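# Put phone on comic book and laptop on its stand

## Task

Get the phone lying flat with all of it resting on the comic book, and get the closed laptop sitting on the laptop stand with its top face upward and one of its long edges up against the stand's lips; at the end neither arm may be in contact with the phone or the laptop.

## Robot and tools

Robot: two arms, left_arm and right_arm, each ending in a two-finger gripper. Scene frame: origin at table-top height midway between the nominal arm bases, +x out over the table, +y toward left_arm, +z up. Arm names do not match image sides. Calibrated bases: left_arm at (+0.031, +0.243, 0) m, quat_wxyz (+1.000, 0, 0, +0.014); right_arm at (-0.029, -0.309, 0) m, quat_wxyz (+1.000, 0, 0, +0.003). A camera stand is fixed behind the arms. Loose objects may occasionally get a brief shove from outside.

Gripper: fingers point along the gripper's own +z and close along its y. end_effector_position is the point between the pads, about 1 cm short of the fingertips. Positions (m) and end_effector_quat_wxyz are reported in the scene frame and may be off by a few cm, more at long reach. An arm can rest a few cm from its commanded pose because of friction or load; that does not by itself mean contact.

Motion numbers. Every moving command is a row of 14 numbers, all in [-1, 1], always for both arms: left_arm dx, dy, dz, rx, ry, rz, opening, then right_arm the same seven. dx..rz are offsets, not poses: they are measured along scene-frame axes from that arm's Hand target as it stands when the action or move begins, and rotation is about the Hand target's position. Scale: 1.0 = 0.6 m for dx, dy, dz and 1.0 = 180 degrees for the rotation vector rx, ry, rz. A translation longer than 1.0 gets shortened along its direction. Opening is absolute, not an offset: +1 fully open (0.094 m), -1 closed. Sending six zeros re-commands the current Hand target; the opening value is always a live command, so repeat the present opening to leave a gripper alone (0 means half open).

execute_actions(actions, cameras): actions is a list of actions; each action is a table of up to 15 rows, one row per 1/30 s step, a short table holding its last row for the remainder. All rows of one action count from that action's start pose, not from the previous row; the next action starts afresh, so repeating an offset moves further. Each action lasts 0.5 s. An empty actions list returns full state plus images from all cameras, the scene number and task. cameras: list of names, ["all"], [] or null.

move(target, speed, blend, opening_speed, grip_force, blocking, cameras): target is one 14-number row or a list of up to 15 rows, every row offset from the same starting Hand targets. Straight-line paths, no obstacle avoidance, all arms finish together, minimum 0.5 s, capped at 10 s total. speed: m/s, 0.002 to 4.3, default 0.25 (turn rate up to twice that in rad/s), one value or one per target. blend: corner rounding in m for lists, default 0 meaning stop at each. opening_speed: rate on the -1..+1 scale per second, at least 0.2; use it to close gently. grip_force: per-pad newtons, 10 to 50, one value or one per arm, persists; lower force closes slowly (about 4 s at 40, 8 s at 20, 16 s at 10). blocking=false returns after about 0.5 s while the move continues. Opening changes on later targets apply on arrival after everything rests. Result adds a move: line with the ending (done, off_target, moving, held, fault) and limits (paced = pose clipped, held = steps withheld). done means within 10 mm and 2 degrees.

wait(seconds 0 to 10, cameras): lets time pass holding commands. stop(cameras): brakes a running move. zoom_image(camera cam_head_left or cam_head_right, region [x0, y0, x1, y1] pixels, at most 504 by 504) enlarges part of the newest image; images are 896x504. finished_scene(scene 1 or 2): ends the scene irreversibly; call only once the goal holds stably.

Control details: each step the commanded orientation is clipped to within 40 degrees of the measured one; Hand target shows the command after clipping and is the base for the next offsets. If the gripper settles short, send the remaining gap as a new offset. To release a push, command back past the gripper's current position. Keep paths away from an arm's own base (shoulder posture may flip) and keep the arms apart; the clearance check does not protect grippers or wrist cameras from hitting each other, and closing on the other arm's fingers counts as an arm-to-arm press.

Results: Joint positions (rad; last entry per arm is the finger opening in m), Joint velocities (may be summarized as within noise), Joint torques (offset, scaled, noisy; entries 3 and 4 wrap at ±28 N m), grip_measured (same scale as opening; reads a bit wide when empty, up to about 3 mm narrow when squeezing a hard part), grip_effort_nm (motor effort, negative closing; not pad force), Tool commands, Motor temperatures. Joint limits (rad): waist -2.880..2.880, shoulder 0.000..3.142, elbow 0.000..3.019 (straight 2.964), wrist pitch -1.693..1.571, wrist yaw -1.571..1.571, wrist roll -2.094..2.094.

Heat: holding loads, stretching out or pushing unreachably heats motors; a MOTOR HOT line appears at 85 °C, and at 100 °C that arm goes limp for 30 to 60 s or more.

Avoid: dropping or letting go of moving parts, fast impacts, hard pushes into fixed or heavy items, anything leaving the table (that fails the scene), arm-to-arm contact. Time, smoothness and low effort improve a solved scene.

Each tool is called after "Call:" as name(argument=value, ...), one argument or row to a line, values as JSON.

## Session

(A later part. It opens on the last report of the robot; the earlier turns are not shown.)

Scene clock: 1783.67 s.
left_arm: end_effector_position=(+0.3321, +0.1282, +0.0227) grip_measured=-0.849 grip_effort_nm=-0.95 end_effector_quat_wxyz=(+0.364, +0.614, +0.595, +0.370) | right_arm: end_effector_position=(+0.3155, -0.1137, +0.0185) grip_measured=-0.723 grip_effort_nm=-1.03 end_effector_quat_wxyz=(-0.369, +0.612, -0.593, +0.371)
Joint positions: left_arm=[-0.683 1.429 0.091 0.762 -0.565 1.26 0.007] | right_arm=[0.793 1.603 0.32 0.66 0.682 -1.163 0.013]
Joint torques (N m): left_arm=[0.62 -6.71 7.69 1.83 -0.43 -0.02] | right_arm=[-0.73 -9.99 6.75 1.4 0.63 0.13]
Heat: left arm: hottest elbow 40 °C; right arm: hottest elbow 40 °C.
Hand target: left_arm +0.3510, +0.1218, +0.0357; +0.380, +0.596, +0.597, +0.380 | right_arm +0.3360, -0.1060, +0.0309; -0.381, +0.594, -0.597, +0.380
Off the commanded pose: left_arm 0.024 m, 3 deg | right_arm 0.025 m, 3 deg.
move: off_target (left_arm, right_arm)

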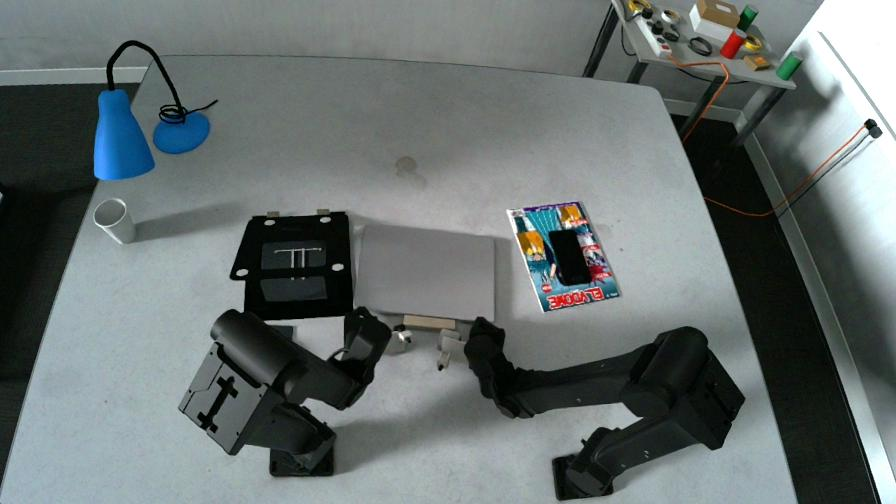

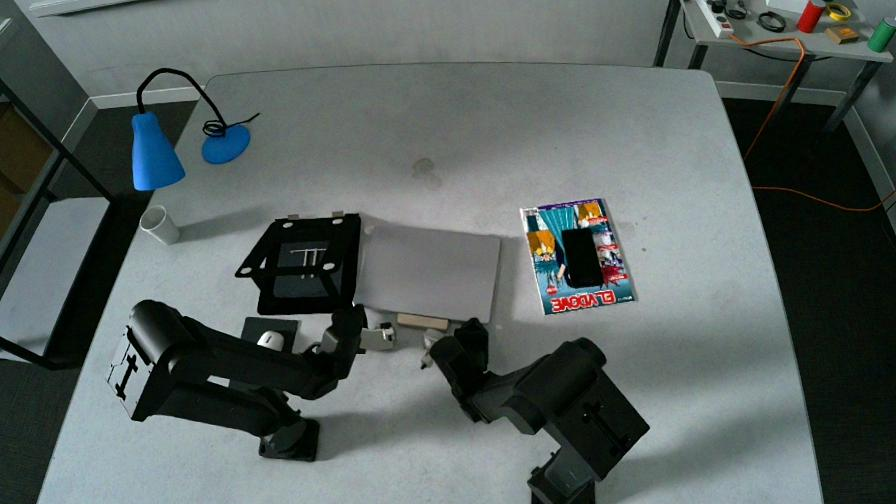

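Call:
move(
  target=[
    [0,0,0.004,0,0,0,-0.15,0,0,0.008,0,0,0,-0.15],
    [0,0,0.004,0,0,0,-0.15,0,0,0.008,0,0,0,-0.15],
    [0.035,-0.005,0.006,0,0,0,-0.15,0.035,0.005,0.011,0,0,0,-0.15],
  ],
  speed=0.06,
  blend=[0,0,0],
  opening_speed=1.0,
  cameras=["all"],
)

Call:
zoom_image(
  camera="cam_head_left",
  region=[330, 220, 520, 370],
)

Call:
zoom_image(
  camera="cam_head_right",
  region=[320, 220, 510, 370],
)

Scene clock: 1792.20 s.
left_arm: end_effector_position=(+0.3506, +0.1266, +0.0282) grip_measured=-0.152 grip_effort_nm=0.12 end_effector_quat_wxyz=(+0.367, +0.609, +0.596, +0.373) | right_arm: end_effector_position=(+0.3343, -0.1133, +0.0280) grip_measured=-0.151 grip_effort_nm=0.05 end_effector_quat_wxyz=(-0.371, +0.607, -0.595, +0.374)
Joint positions: left_arm=[-0.639 1.437 0.13 0.753 -0.534 1.284 0.04] | right_arm=[0.752 1.592 0.357 0.638 0.659 -1.191 0.04]
Joint torques (N m): left_arm=[0.21 -6.83 9.03 1.73 -0.09 -0.01] | right_arm=[-0.62 -9.17 7.8 1.31 0.22 0.15]
Heat: left arm: hottest elbow 40 °C; right arm: hottest elbow 40 °C.
Hand target: left_arm +0.3720, +0.1188, +0.0393; +0.380, +0.596, +0.597, +0.380 | right_arm +0.3570, -0.1029, +0.0375; -0.381, +0.594, -0.597, +0.380
Off the commanded pose: left_arm 0.025 m, 2 deg | right_arm 0.027 m, 2 deg.
move: off_target (left_arm, right_arm)

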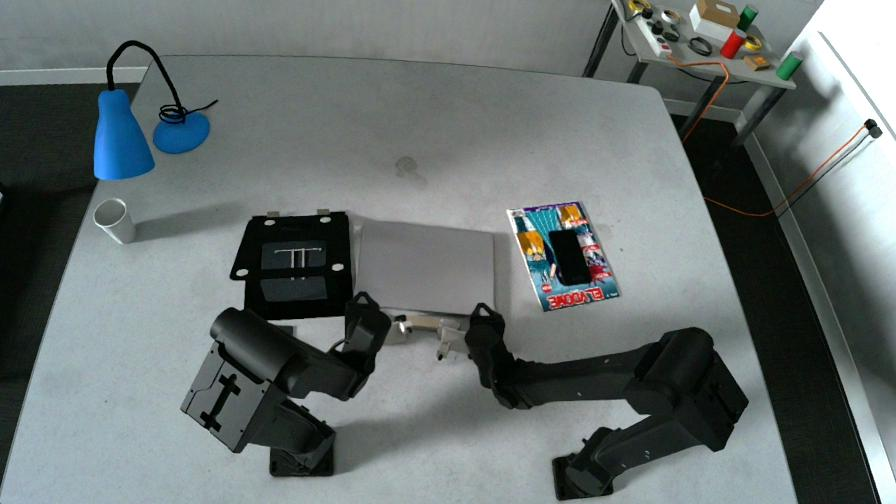

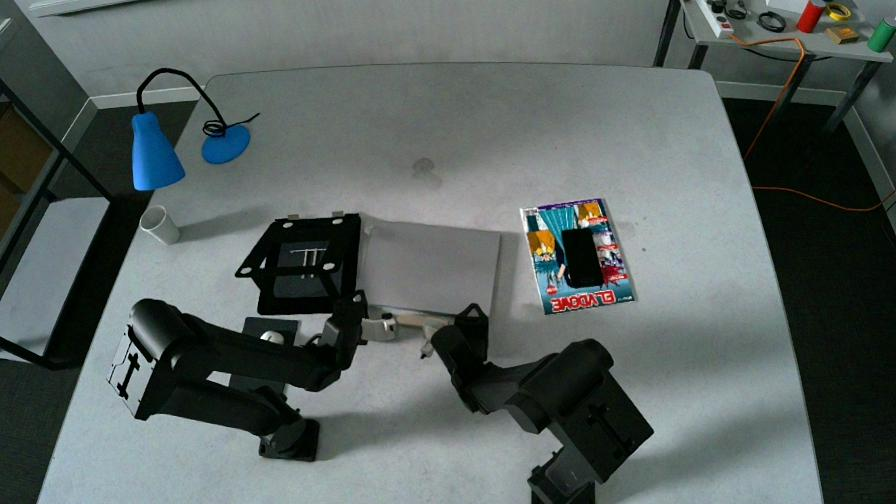

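Scaled by 2.653.

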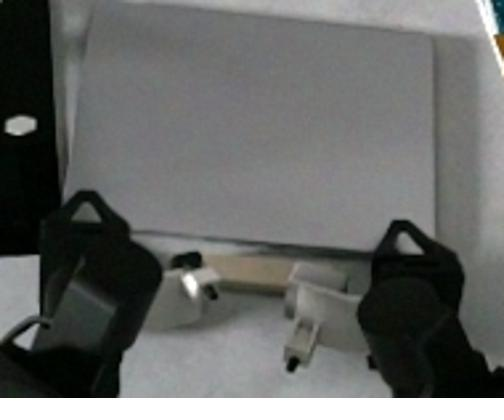

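Scaled by 2.653.

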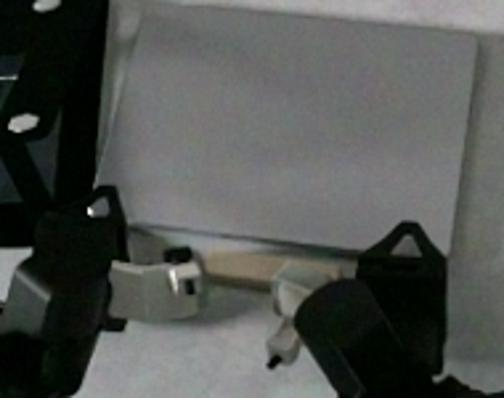

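Call:
move(
  target=[0,0,0.005,0,0,0,-1,0,0,0.005,0,0,0,-1],
  speed=0.05,
  opening_speed=0.4,
  cameras=["all"],
)

Call:
zoom_image(
  camera="cam_head_left",
  region=[330, 220, 520, 370],
)

Call:
zoom_image(
  camera="cam_head_right",
  region=[320, 220, 510, 370],
)

Scene clock: 1798.67 s.
left_arm: end_effector_position=(+0.3481, +0.1270, +0.0235) grip_measured=-0.707 grip_effort_nm=-1.00 end_effector_quat_wxyz=(+0.358, +0.617, +0.596, +0.368) | right_arm: end_effector_position=(+0.3320, -0.1137, +0.0229) grip_measured=-0.723 grip_effort_nm=-1.03 end_effector_quat_wxyz=(-0.362, +0.616, -0.594, +0.370)
Joint positions: left_arm=[-0.639 1.437 0.13 0.729 -0.526 1.285 0.014] | right_arm=[0.752 1.593 0.357 0.616 0.648 -1.192 0.013]
Joint torques (N m): left_arm=[-0.62 -8 8.85 1.76 -0.4 -0.01] | right_arm=[-0.73 -10.46 7.77 1.54 0.59 0.13]
Heat: left arm: hottest elbow 40 °C; right arm: hottest elbow 40 °C.
Hand target: left_arm +0.3720, +0.1188, +0.0423; +0.380, +0.596, +0.597, +0.380 | right_arm +0.3570, -0.1031, +0.0404; -0.381, +0.594, -0.597, +0.380
Off the commanded pose: left_arm 0.032 m, 4 deg | right_arm 0.032 m, 3 deg.
move: off_target (left_arm, right_arm)

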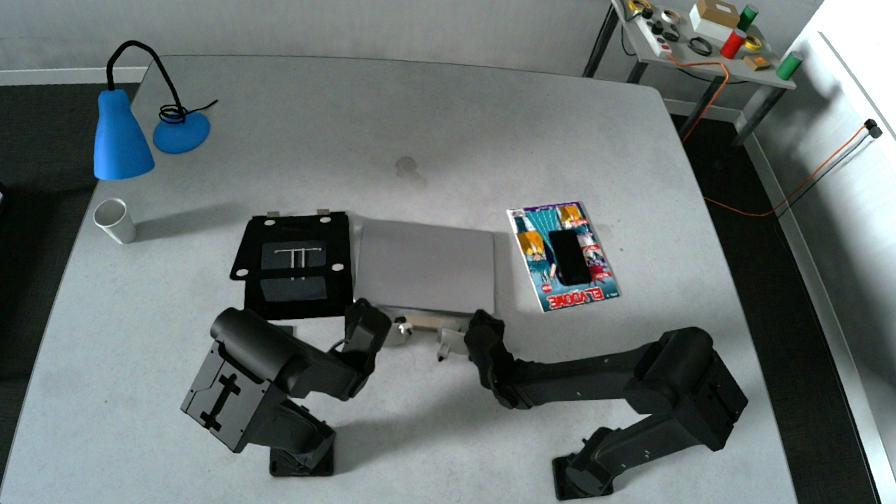

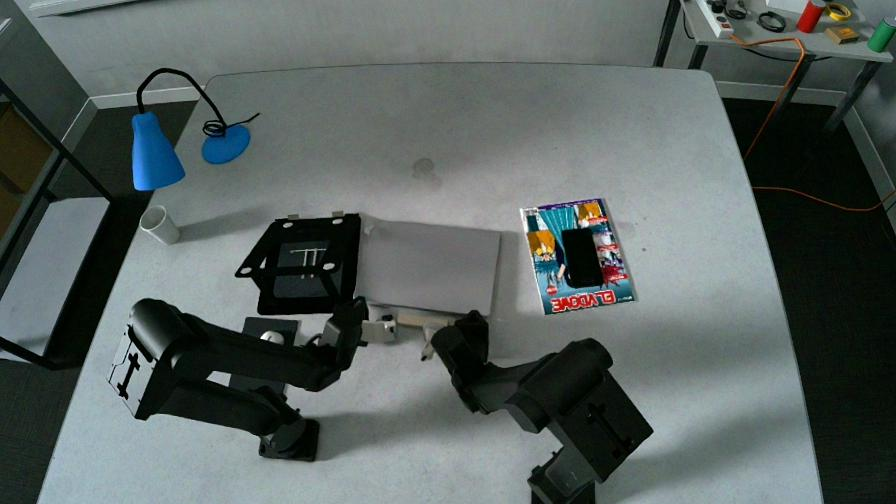

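Scaled by 2.653.

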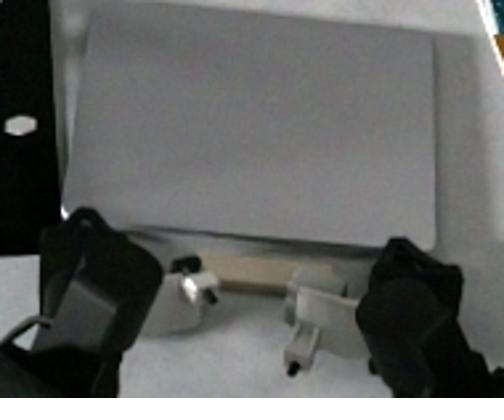

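Scaled by 2.653.

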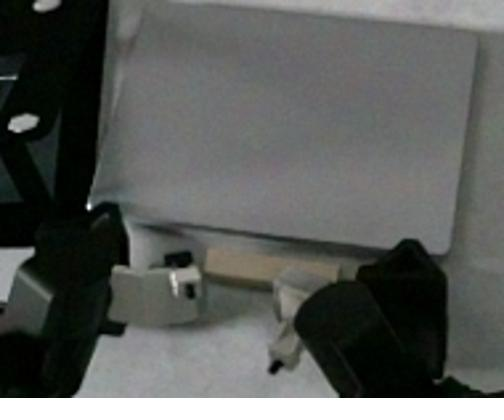

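Call:
move(
  target=[0,0.0,0.1,0,0,0,-1,0,0,0.1,0,0,0,-1],
  speed=0.08,
  cameras=["all"],
)

Call:
zoom_image(
  camera="cam_head_left",
  region=[320, 200, 530, 370],
)

Scene clock: 1802.33 s.
left_arm: end_effector_position=(+0.3427, +0.1285, +0.0632) grip_measured=-0.729 grip_effort_nm=-1.00 end_effector_quat_wxyz=(+0.346, +0.629, +0.596, +0.361) | right_arm: end_effector_position=(+0.3321, -0.1125, +0.0627) grip_measured=-0.741 grip_effort_nm=-1.03 end_effector_quat_wxyz=(-0.351, +0.624, -0.596, +0.364)
Joint positions: left_arm=[-0.639 1.087 0.165 0.31 -0.514 1.287 0.013] | right_arm=[0.75 1.397 0.392 0.351 0.638 -1.185 0.012]
Joint torques (N m): left_arm=[-0.38 -6.77 14.13 1.63 -0.95 -0.04] | right_arm=[-0.62 -12.57 9.54 1.26 0.96 0.05]
Heat: left arm: hottest elbow 40 °C; right arm: hottest elbow 41 °C.
Hand target: left_arm +0.3720, +0.1187, +0.1023; +0.380, +0.596, +0.597, +0.380 | right_arm +0.3570, -0.1030, +0.1005; -0.381, +0.594, -0.597, +0.380
Off the commanded pose: left_arm 0.050 m, 6 deg | right_arm 0.046 m, 5 deg.
move: off_target (left_arm, right_arm)

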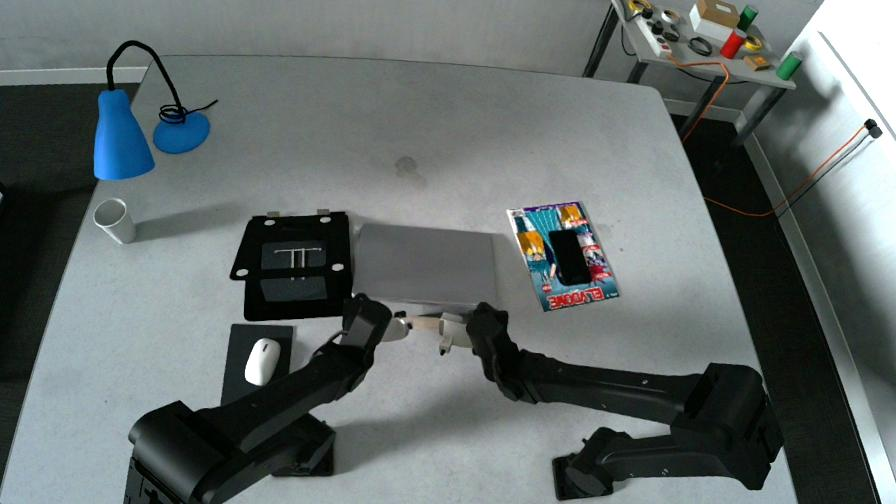

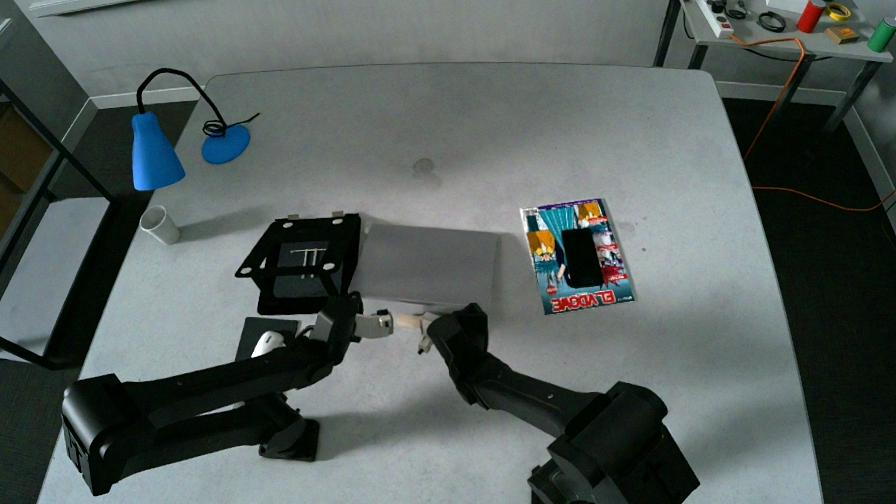

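Scaled by 2.400.

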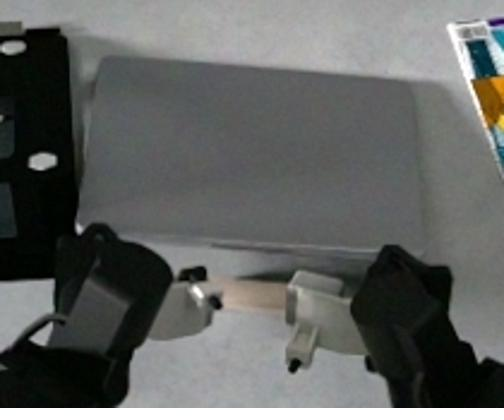

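Call:
move(
  target=[0.0,0.0,0.22,0,0,0,-1,0,0,0.22,0,0,0,-1],
  speed=0.1,
  cameras=["all"],
)

Call:
zoom_image(
  camera="cam_head_left",
  region=[300, 170, 540, 370],
)

Call:
zoom_image(
  camera="cam_head_right",
  region=[300, 170, 540, 370],
)

Scene clock: 1816.27 s.
left_arm: end_effector_position=(+0.3572, +0.1229, +0.2028) grip_measured=-0.981 grip_effort_nm=-1.00 end_effector_quat_wxyz=(+0.365, +0.610, +0.596, +0.372) | right_arm: end_effector_position=(+0.3437, -0.1094, +0.2120) grip_measured=-0.991 grip_effort_nm=-0.50 end_effector_quat_wxyz=(-0.372, +0.603, -0.597, +0.377)
Joint positions: left_arm=[-0.635 0.714 0.426 -0.27 -0.531 1.287 0.001] | right_arm=[0.743 1.034 0.599 -0.152 0.659 -1.194 0]
Joint torques (N m): left_arm=[-0.15 -2.84 17.7 1.33 -0.22 -0.02] | right_arm=[-0.15 -6.83 12.38 1.01 0.2 0.14]
Heat: left arm: hottest elbow 41 °C; right arm: hottest elbow 42 °C.
Hand target: left_arm +0.3721, +0.1188, +0.2344; +0.380, +0.596, +0.597, +0.380 | right_arm +0.3569, -0.1030, +0.2324; -0.381, +0.594, -0.597, +0.380
Off the commanded pose: left_arm 0.035 m, 3 deg | right_arm 0.025 m, 1 deg.
move: off_target (left_arm, right_arm)

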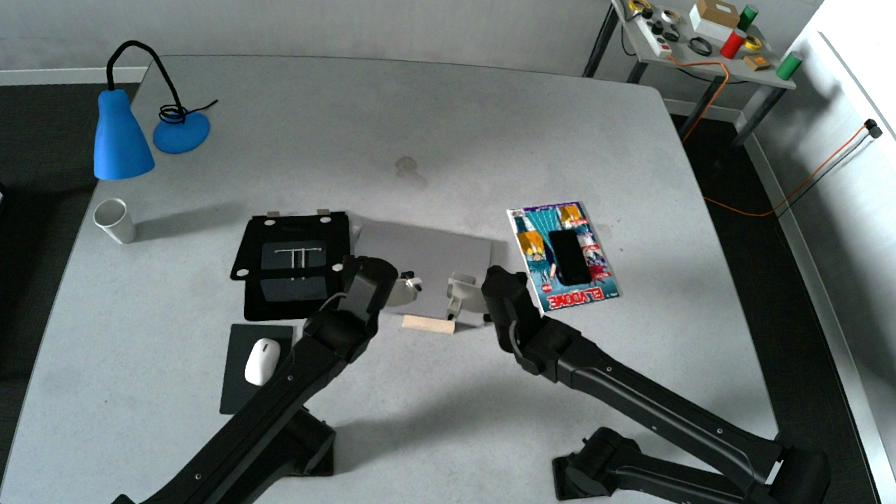

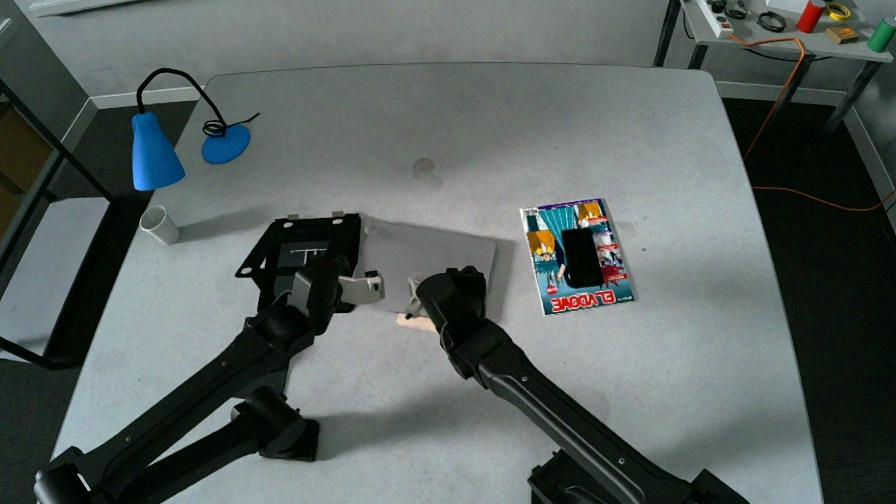

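Scaled by 2.100.

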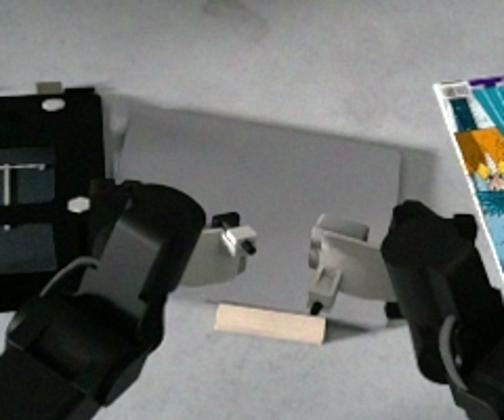

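Scaled by 2.100.

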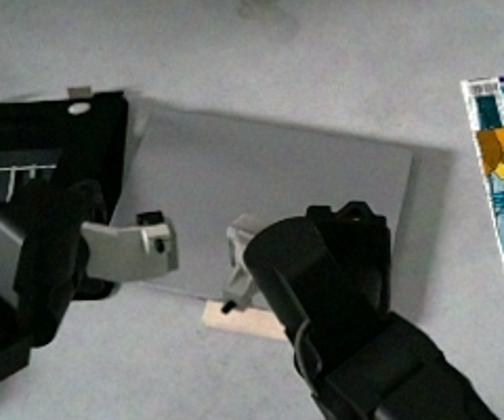

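Call:
move(
  target=[
    [0.0967,0.0267,-0.0573,0,0.3616,0,-1,-0.1448,-0.245,-0.054,0,0.3627,0,-1],
    [0.0967,0.0267,-0.299,0,0.3616,0,-1,-0.1448,-0.245,-0.054,0,0.3627,0,-1],
  ],
  speed=0.3,
  blend=[0.02,0],
  cameras=["all"],
)

Call:
zoom_image(
  camera="cam_head_left",
  region=[300, 170, 540, 370],
)

Call:
zoom_image(
  camera="cam_head_right",
  region=[300, 170, 540, 370],
)

Scene clock: 1889.07 s.
left_arm: end_effector_position=(+0.4356, +0.1255, +0.0694) grip_measured=-0.981 grip_effort_nm=-0.99 end_effector_quat_wxyz=(+0.015, +0.709, +0.705, +0.004) | right_arm: end_effector_position=(+0.2513, -0.2506, +0.1815) grip_measured=-0.991 grip_effort_nm=-0.50 end_effector_quat_wxyz=(+0.016, +0.707, -0.707, -0.009)
Joint positions: left_arm=[-0.306 1.557 1.028 -1.012 0.008 1.298 0.001] | right_arm=[0.205 1.126 0.936 -1.417 0.003 -1.361 0]
Joint torques (N m): left_arm=[-0.73 -12.63 7.41 0.7 -0.26 0.11] | right_arm=[-0.26 -6.83 12.52 -0.29 -0.1 0.09]
Motor temperatures (°C): left_arm=[22 26 51 24 29 23 30] | right_arm=[26 33 54 25 26 23 26]
Heat: left arm: hottest elbow 51 °C; right arm: hottest elbow 54 °C.
Hand target: left_arm +0.4300, +0.1348, +0.0549; -0.001, +0.707, +0.707, -0.001 | right_arm +0.2701, -0.2500, +0.2001; +0.001, +0.706, -0.709, +0.000
Off the commanded pose: left_arm 0.018 m, 2 deg | right_arm 0.026 m, 2 deg.
move: off_target (left_arm, right_arm)

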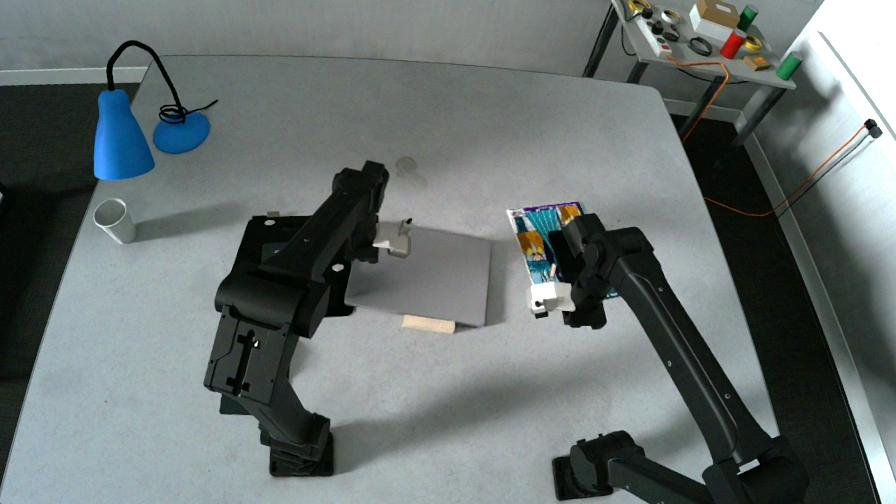

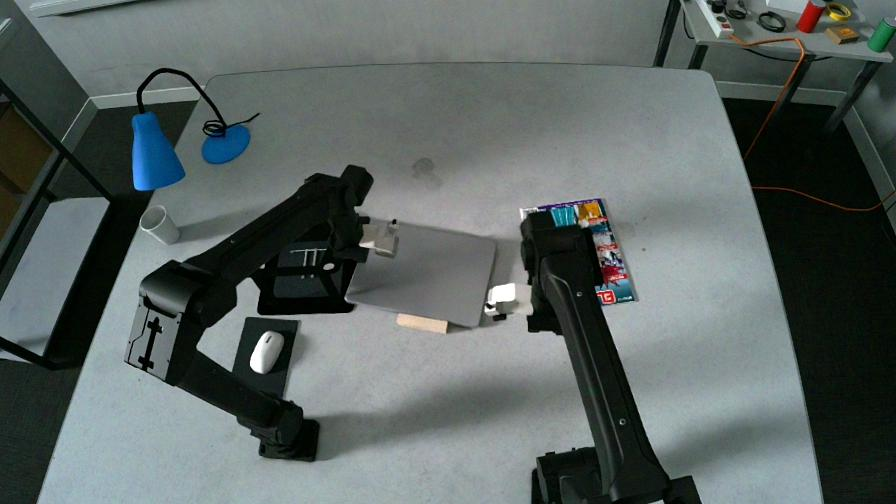

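Scaled by 2.100.

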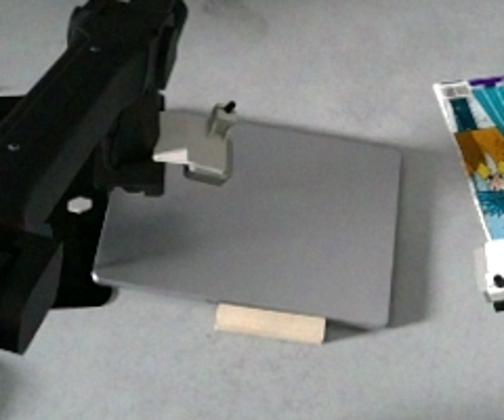

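Scaled by 2.100.

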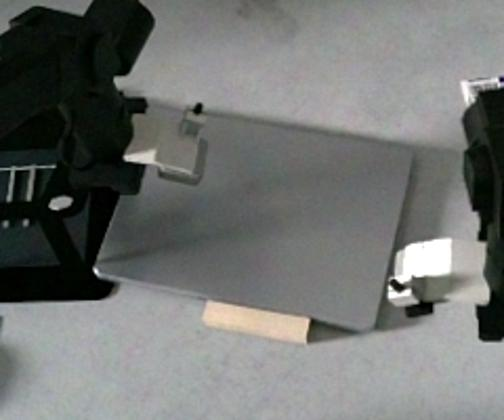

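Call:
move(
  target=[
    [0,0.18,-0.005,0,0,0,-1,0,0,0,0,0,0,-1],
  ],
  speed=0.1,
  blend=[0],
  cameras=["all"],
)

Call:
zoom_image(
  camera="cam_head_left",
  region=[200, 170, 520, 370],
)

Scene clock: 1894.30 s.
left_arm: end_effector_position=(+0.4347, +0.2291, +0.0576) grip_measured=-0.981 grip_effort_nm=-0.99 end_effector_quat_wxyz=(+0.007, +0.711, +0.703, -0.001) | right_arm: end_effector_position=(+0.2513, -0.2506, +0.1815) grip_measured=-0.991 grip_effort_nm=-0.50 end_effector_quat_wxyz=(+0.016, +0.707, -0.707, -0.009)
Joint positions: left_arm=[-0.056 1.546 0.978 -0.996 0.011 1.555 0.001] | right_arm=[0.205 1.126 0.936 -1.417 0.003 -1.361 0]
Joint torques (N m): left_arm=[0.85 -13.51 7.47 0.34 -0.32 0.15] | right_arm=[-0.26 -6.83 12.53 -0.29 -0.11 0.08]
Heat: left arm: hottest elbow 50 °C; right arm: hottest elbow 54 °C.
Hand target: left_arm +0.4301, +0.2428, +0.0519; -0.001, +0.707, +0.707, -0.001 | right_arm +0.2701, -0.2500, +0.2001; +0.001, +0.706, -0.709, +0.000
Off the commanded pose: left_arm 0.016 m, 1 deg | right_arm 0.026 m, 2 deg.
move: off_target (left_arm, right_arm)

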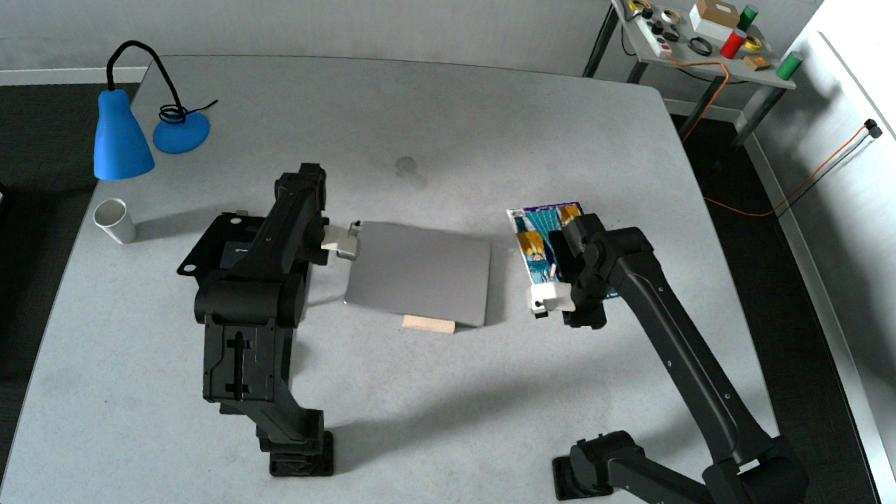

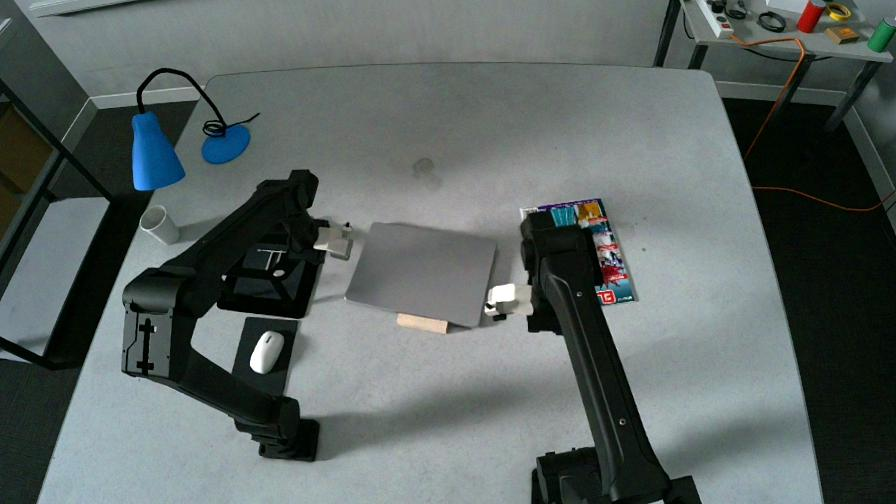

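Scaled by 1.575.

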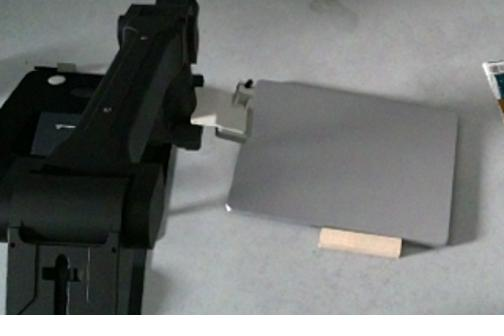

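Call:
move(
  target=[
    [0,-0.03,0.02,0,0,0,-1,0,0,0,0,0,0,-1],
    [-0.05,-0.03,0.25,0,0,0.1,-1,0,0,0,0,0,0,-1],
    [-0.2,0.0,0.25,0,0,0.5,1,0,0,0,0,0,0,-1],
  ],
  speed=0.25,
  blend=[0.01,0.03,0],
  cameras=["all"],
)

Call:
zoom_image(
  camera="cam_head_left",
  region=[160, 190, 360, 390],
)

Call:
zoom_image(
  camera="cam_head_right",
  region=[160, 190, 360, 390],
)

Scene clock: 1905.07 s.
left_arm: end_effector_position=(+0.3167, +0.2381, +0.2018) grip_measured=+0.997 grip_effort_nm=0.13 end_effector_quat_wxyz=(+0.002, +0.011, +1.000, -0.002) | right_arm: end_effector_position=(+0.2513, -0.2506, +0.1815) grip_measured=-0.991 grip_effort_nm=-0.50 end_effector_quat_wxyz=(+0.016, +0.707, -0.707, -0.009)
Joint positions: left_arm=[-0.04 1.087 0.962 -1.441 0.005 0.01 0.094] | right_arm=[0.205 1.126 0.936 -1.417 0.003 -1.361 0]
Joint torques (N m): left_arm=[-0.26 -8.82 9.55 0.05 -0.1 -0.01] | right_arm=[-0.26 -6.83 12.56 -0.31 -0.11 0.08]
Motor temperatures (°C): left_arm=[22 26 47 24 29 23 30] | right_arm=[26 33 55 25 26 23 26]
Heat: left arm: hottest elbow 47 °C; right arm: hottest elbow 55 °C.
Hand target: left_arm +0.3101, +0.2428, +0.2019; +0.000, +0.000, +1.000, -0.001 | right_arm +0.2701, -0.2500, +0.2001; +0.001, +0.706, -0.709, +0.000
Off the commanded pose: left_arm 0.008 m, 1 deg | right_arm 0.026 m, 2 deg.
move: off_target (right_arm)

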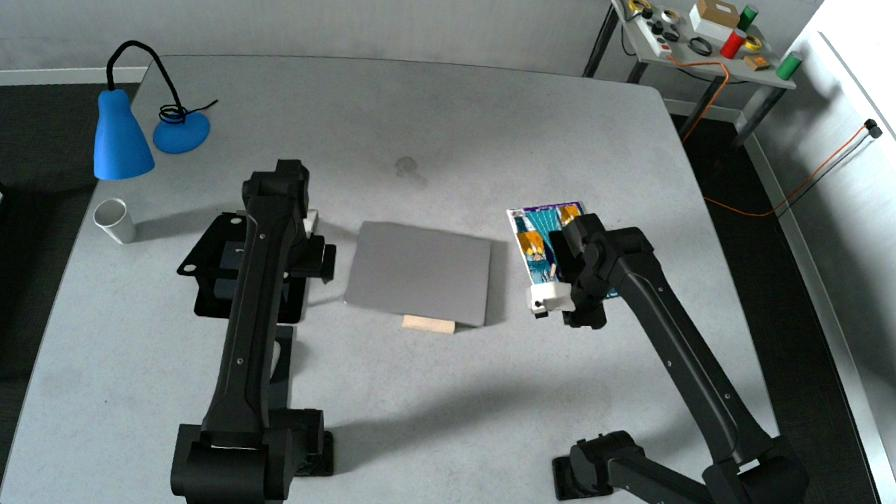

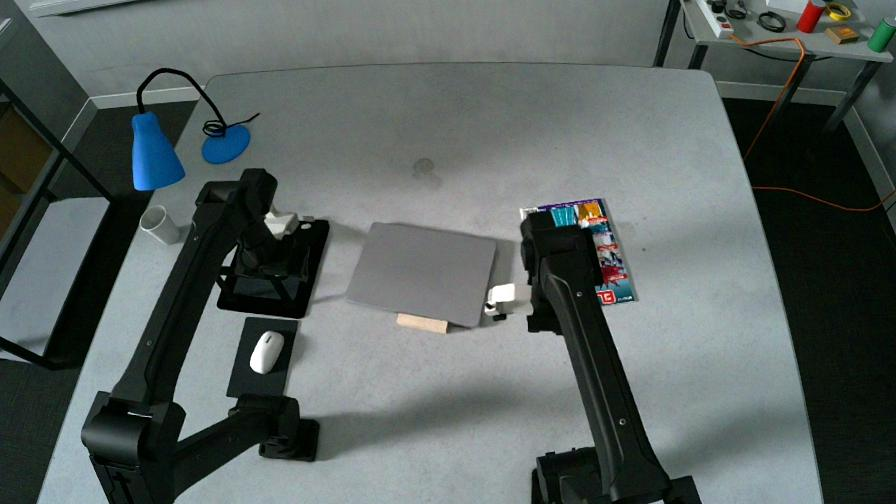

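Scaled by 2.520.

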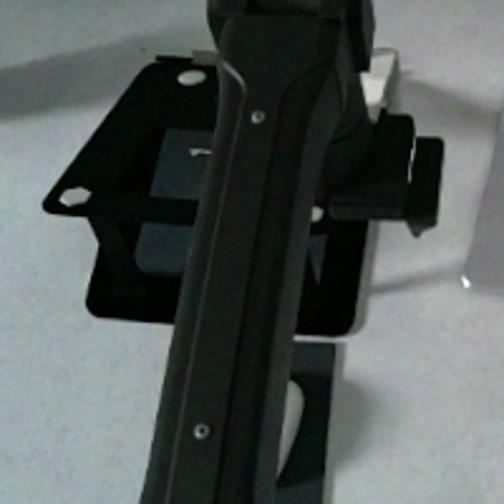

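Scaled by 2.520.

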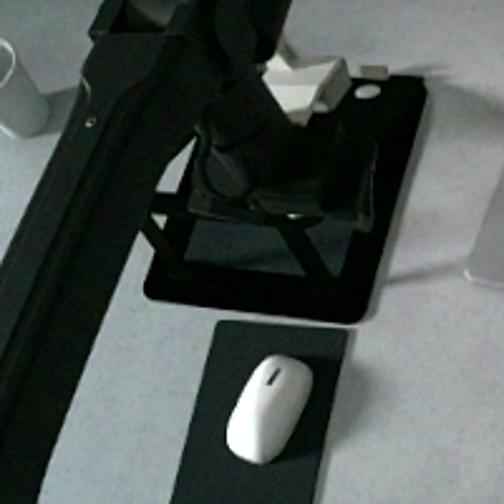

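Call:
move(
  target=[
    [-0.0418,0.2253,-0.07,0,0,0,1,-0.0168,0.4667,0.0,0,0,0,-1],
    [-0.0418,0.2253,-0.17,0,0,0,1,0.0765,0.57,-0.1335,0,0,0,-1],
    [-0.0418,0.2253,-0.3115,0,0,0,1,0.0765,0.57,-0.3,0,0,0,-1],
    [0.1248,0.222,-0.3115,0,0,0,1,0.0598,0.39,-0.3,0,0,0,-1],
  ],
  speed=[0.25,0.2,0.15,0.08],
  blend=[0.02,0.02,0,0],
  cameras=["all"],
)

Call:
zoom_image(
  camera="cam_head_left",
  region=[200, 180, 520, 380],
)

Call:
zoom_image(
  camera="cam_head_right",
  region=[200, 180, 520, 380],
)

Scene clock: 1935.83 s.
left_arm: end_effector_position=(+0.3880, +0.3878, +0.0582) grip_measured=+0.998 grip_effort_nm=0.13 end_effector_quat_wxyz=(+0.050, +0.003, +0.999, +0.019) | right_arm: end_effector_position=(+0.3017, -0.0108, +0.0150) grip_measured=-0.991 grip_effort_nm=-0.50 end_effector_quat_wxyz=(+0.011, +0.707, -0.707, -0.002)
Joint positions: left_arm=[0.359 1.44 0.858 -0.88 0.002 0.393 0.094] | right_arm=[0.729 1.725 1.075 -0.943 -0.002 -0.837 0]
Joint torques (N m): left_arm=[-3.78 -3.02 8.64 0.66 -0.09 -0.3] | right_arm=[-0.44 -18.55 5.63 0.46 0.04 0.04]
Motor temperatures (°C): left_arm=[22 26 42 23 29 23 29] | right_arm=[26 33 54 25 25 23 26]
Heat: left arm: hottest elbow 42 °C; right arm: hottest elbow 54 °C.
Hand target: left_arm +0.3850, +0.3761, +0.0151; +0.000, +0.000, +1.000, -0.001 | right_arm +0.3058, -0.0162, +0.0198; +0.001, +0.706, -0.709, +0.000
Off the commanded pose: left_arm 0.045 m, 6 deg | right_arm 0.008 m, 1 deg.
move: off_target (left_arm)

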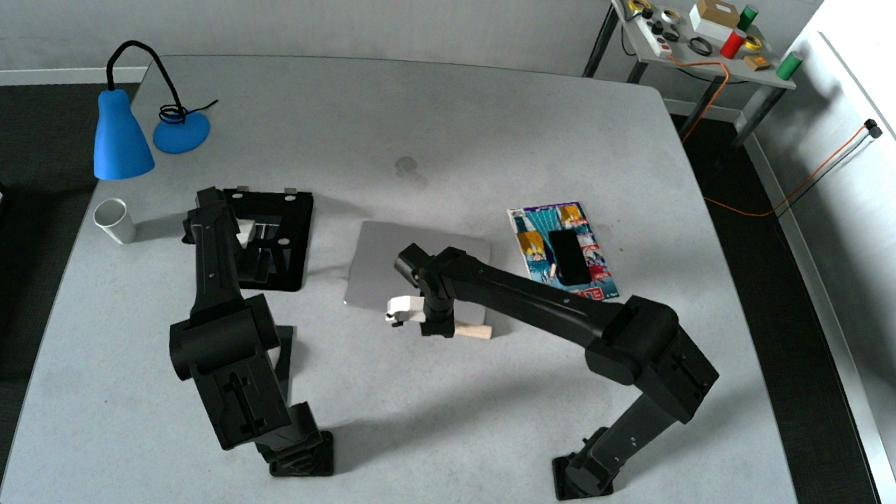

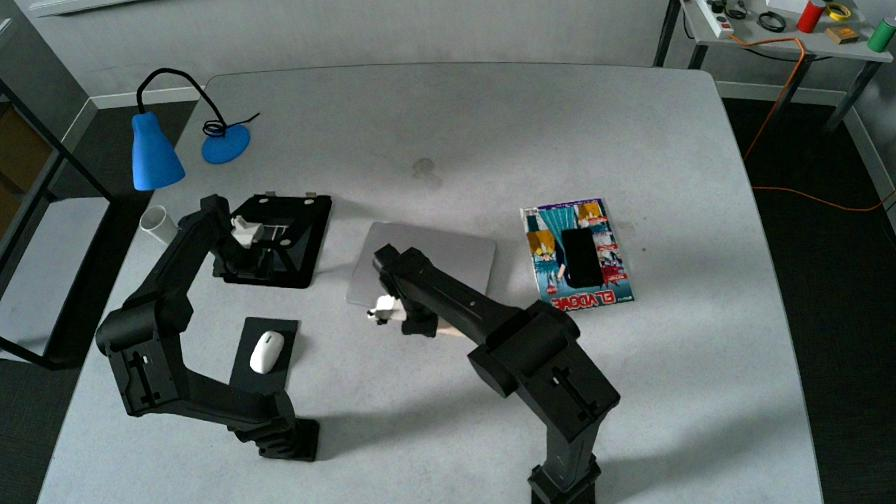

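Scaled by 1.575.

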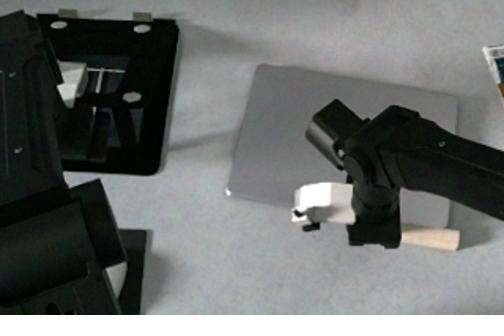

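Scaled by 1.575.

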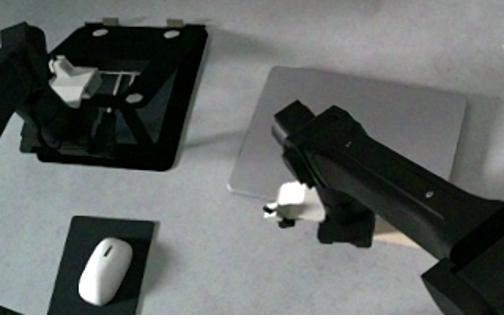

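Call:
execute_actions(
  actions=[],
)

Scene clock: 1953.23 s.
left_arm: end_effector_position=(+0.3880, +0.3878, +0.0582) grip_measured=+0.998 grip_effort_nm=0.13 end_effector_quat_wxyz=(+0.050, +0.003, +0.999, +0.019) | right_arm: end_effector_position=(+0.3017, -0.0108, +0.0150) grip_measured=-0.991 grip_effort_nm=-0.50 end_effector_quat_wxyz=(+0.011, +0.707, -0.707, -0.002)
Joint positions: left_arm=[0.359 1.44 0.858 -0.88 0.002 0.393 0.094] | right_arm=[0.729 1.725 1.075 -0.943 -0.002 -0.837 0]
Joint velocities: within noise
Joint torques (N m): left_arm=[-3.31 -2.43 8.65 0.42 -0.1 -0.3] | right_arm=[-0.44 -18.49 5.61 0.49 0.04 0.07]
Motor temperatures (°C): left_arm=[22 26 42 23 29 24 29] | right_arm=[26 34 49 25 25 23 26]
Heat: left arm: hottest elbow 42 °C; right arm: hottest elbow 49 °C.
Hand target: left_arm +0.3850, +0.3761, +0.0151; +0.000, +0.000, +1.000, -0.001 | right_arm +0.3058, -0.0162, +0.0198; +0.001, +0.706, -0.709, +0.000
Tool commands: left_gripper/opening=+1.0 right_gripper/opening=-1.0
Off the commanded pose: left_arm 0.045 m, 6 deg | right_arm 0.008 m, 1 deg.

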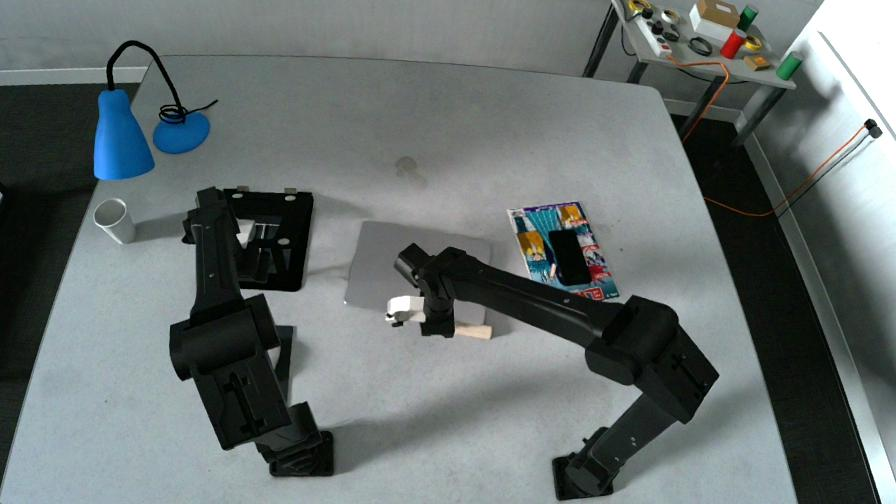

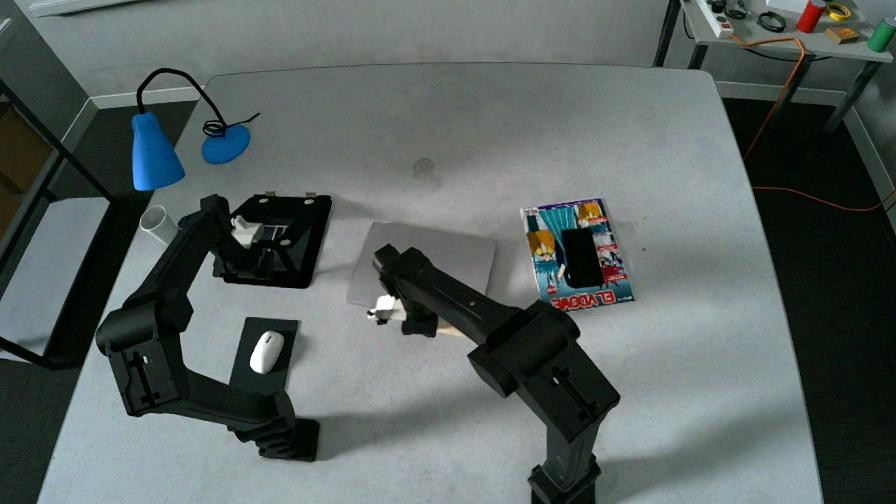

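Call:
move(
  target=[
    [0.005, 0.0195, 0.1, 0,0,0,1, 0,0,0,0,0,0,-1],
    [0.0, 0.0195, 0.35, 0,0,0,1, -0.05,0,0.02,0,0,0,-1],
  ],
  speed=[0.1, 0.25],
  blend=0.02,
  cameras=["all"],
)

Scene clock: 1958.80 s.
left_arm: end_effector_position=(+0.3678, +0.3797, +0.2019) grip_measured=+0.998 grip_effort_nm=0.13 end_effector_quat_wxyz=(-0.023, +0.002, +1.000, -0.010) | right_arm: end_effector_position=(+0.2831, -0.0155, +0.0288) grip_measured=-0.991 grip_effort_nm=-0.50 end_effector_quat_wxyz=(+0.001, +0.704, -0.710, -0.001)
Joint positions: left_arm=[0.359 1.337 1.166 -1.451 0.002 0.392 0.094] | right_arm=[0.75 1.654 1.022 -0.942 -0.002 -0.807 0]
Joint torques (N m): left_arm=[-1.08 -10.64 16.47 -0.17 0 -0.04] | right_arm=[1.32 -17.2 5.67 -0.02 0.01 0.23]
Heat: left arm: hottest elbow 42 °C; right arm: hottest elbow 48 °C.
Hand target: left_arm +0.3850, +0.3878, +0.2252; +0.000, +0.000, +1.000, -0.001 | right_arm +0.2759, -0.0160, +0.0320; +0.001, +0.706, -0.709, +0.000
Off the commanded pose: left_arm 0.030 m, 3 deg | right_arm 0.008 m, 0 deg.
move: off_target (left_arm)

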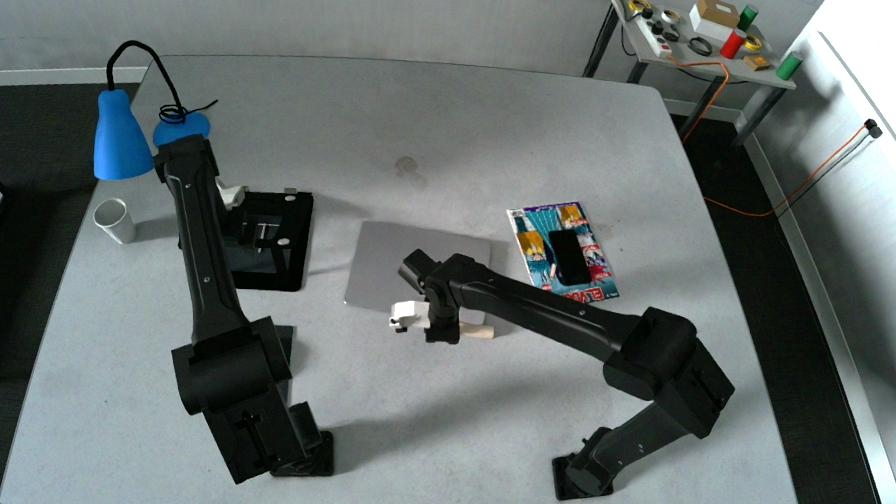

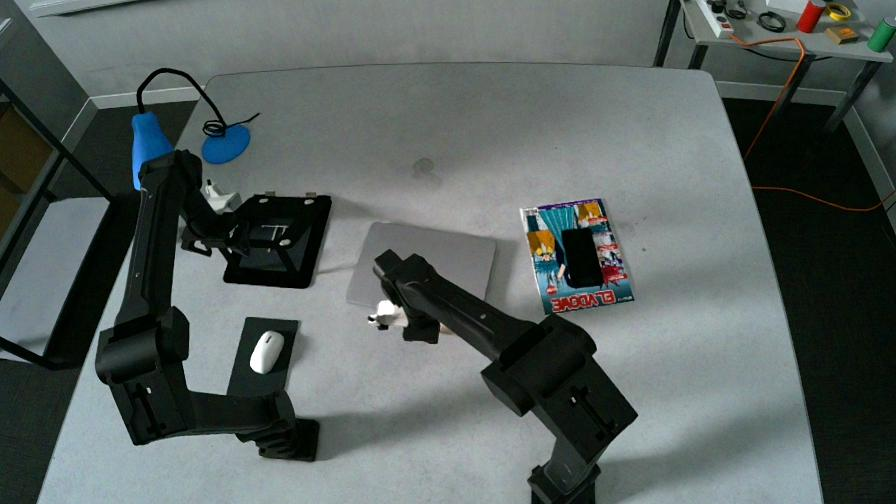

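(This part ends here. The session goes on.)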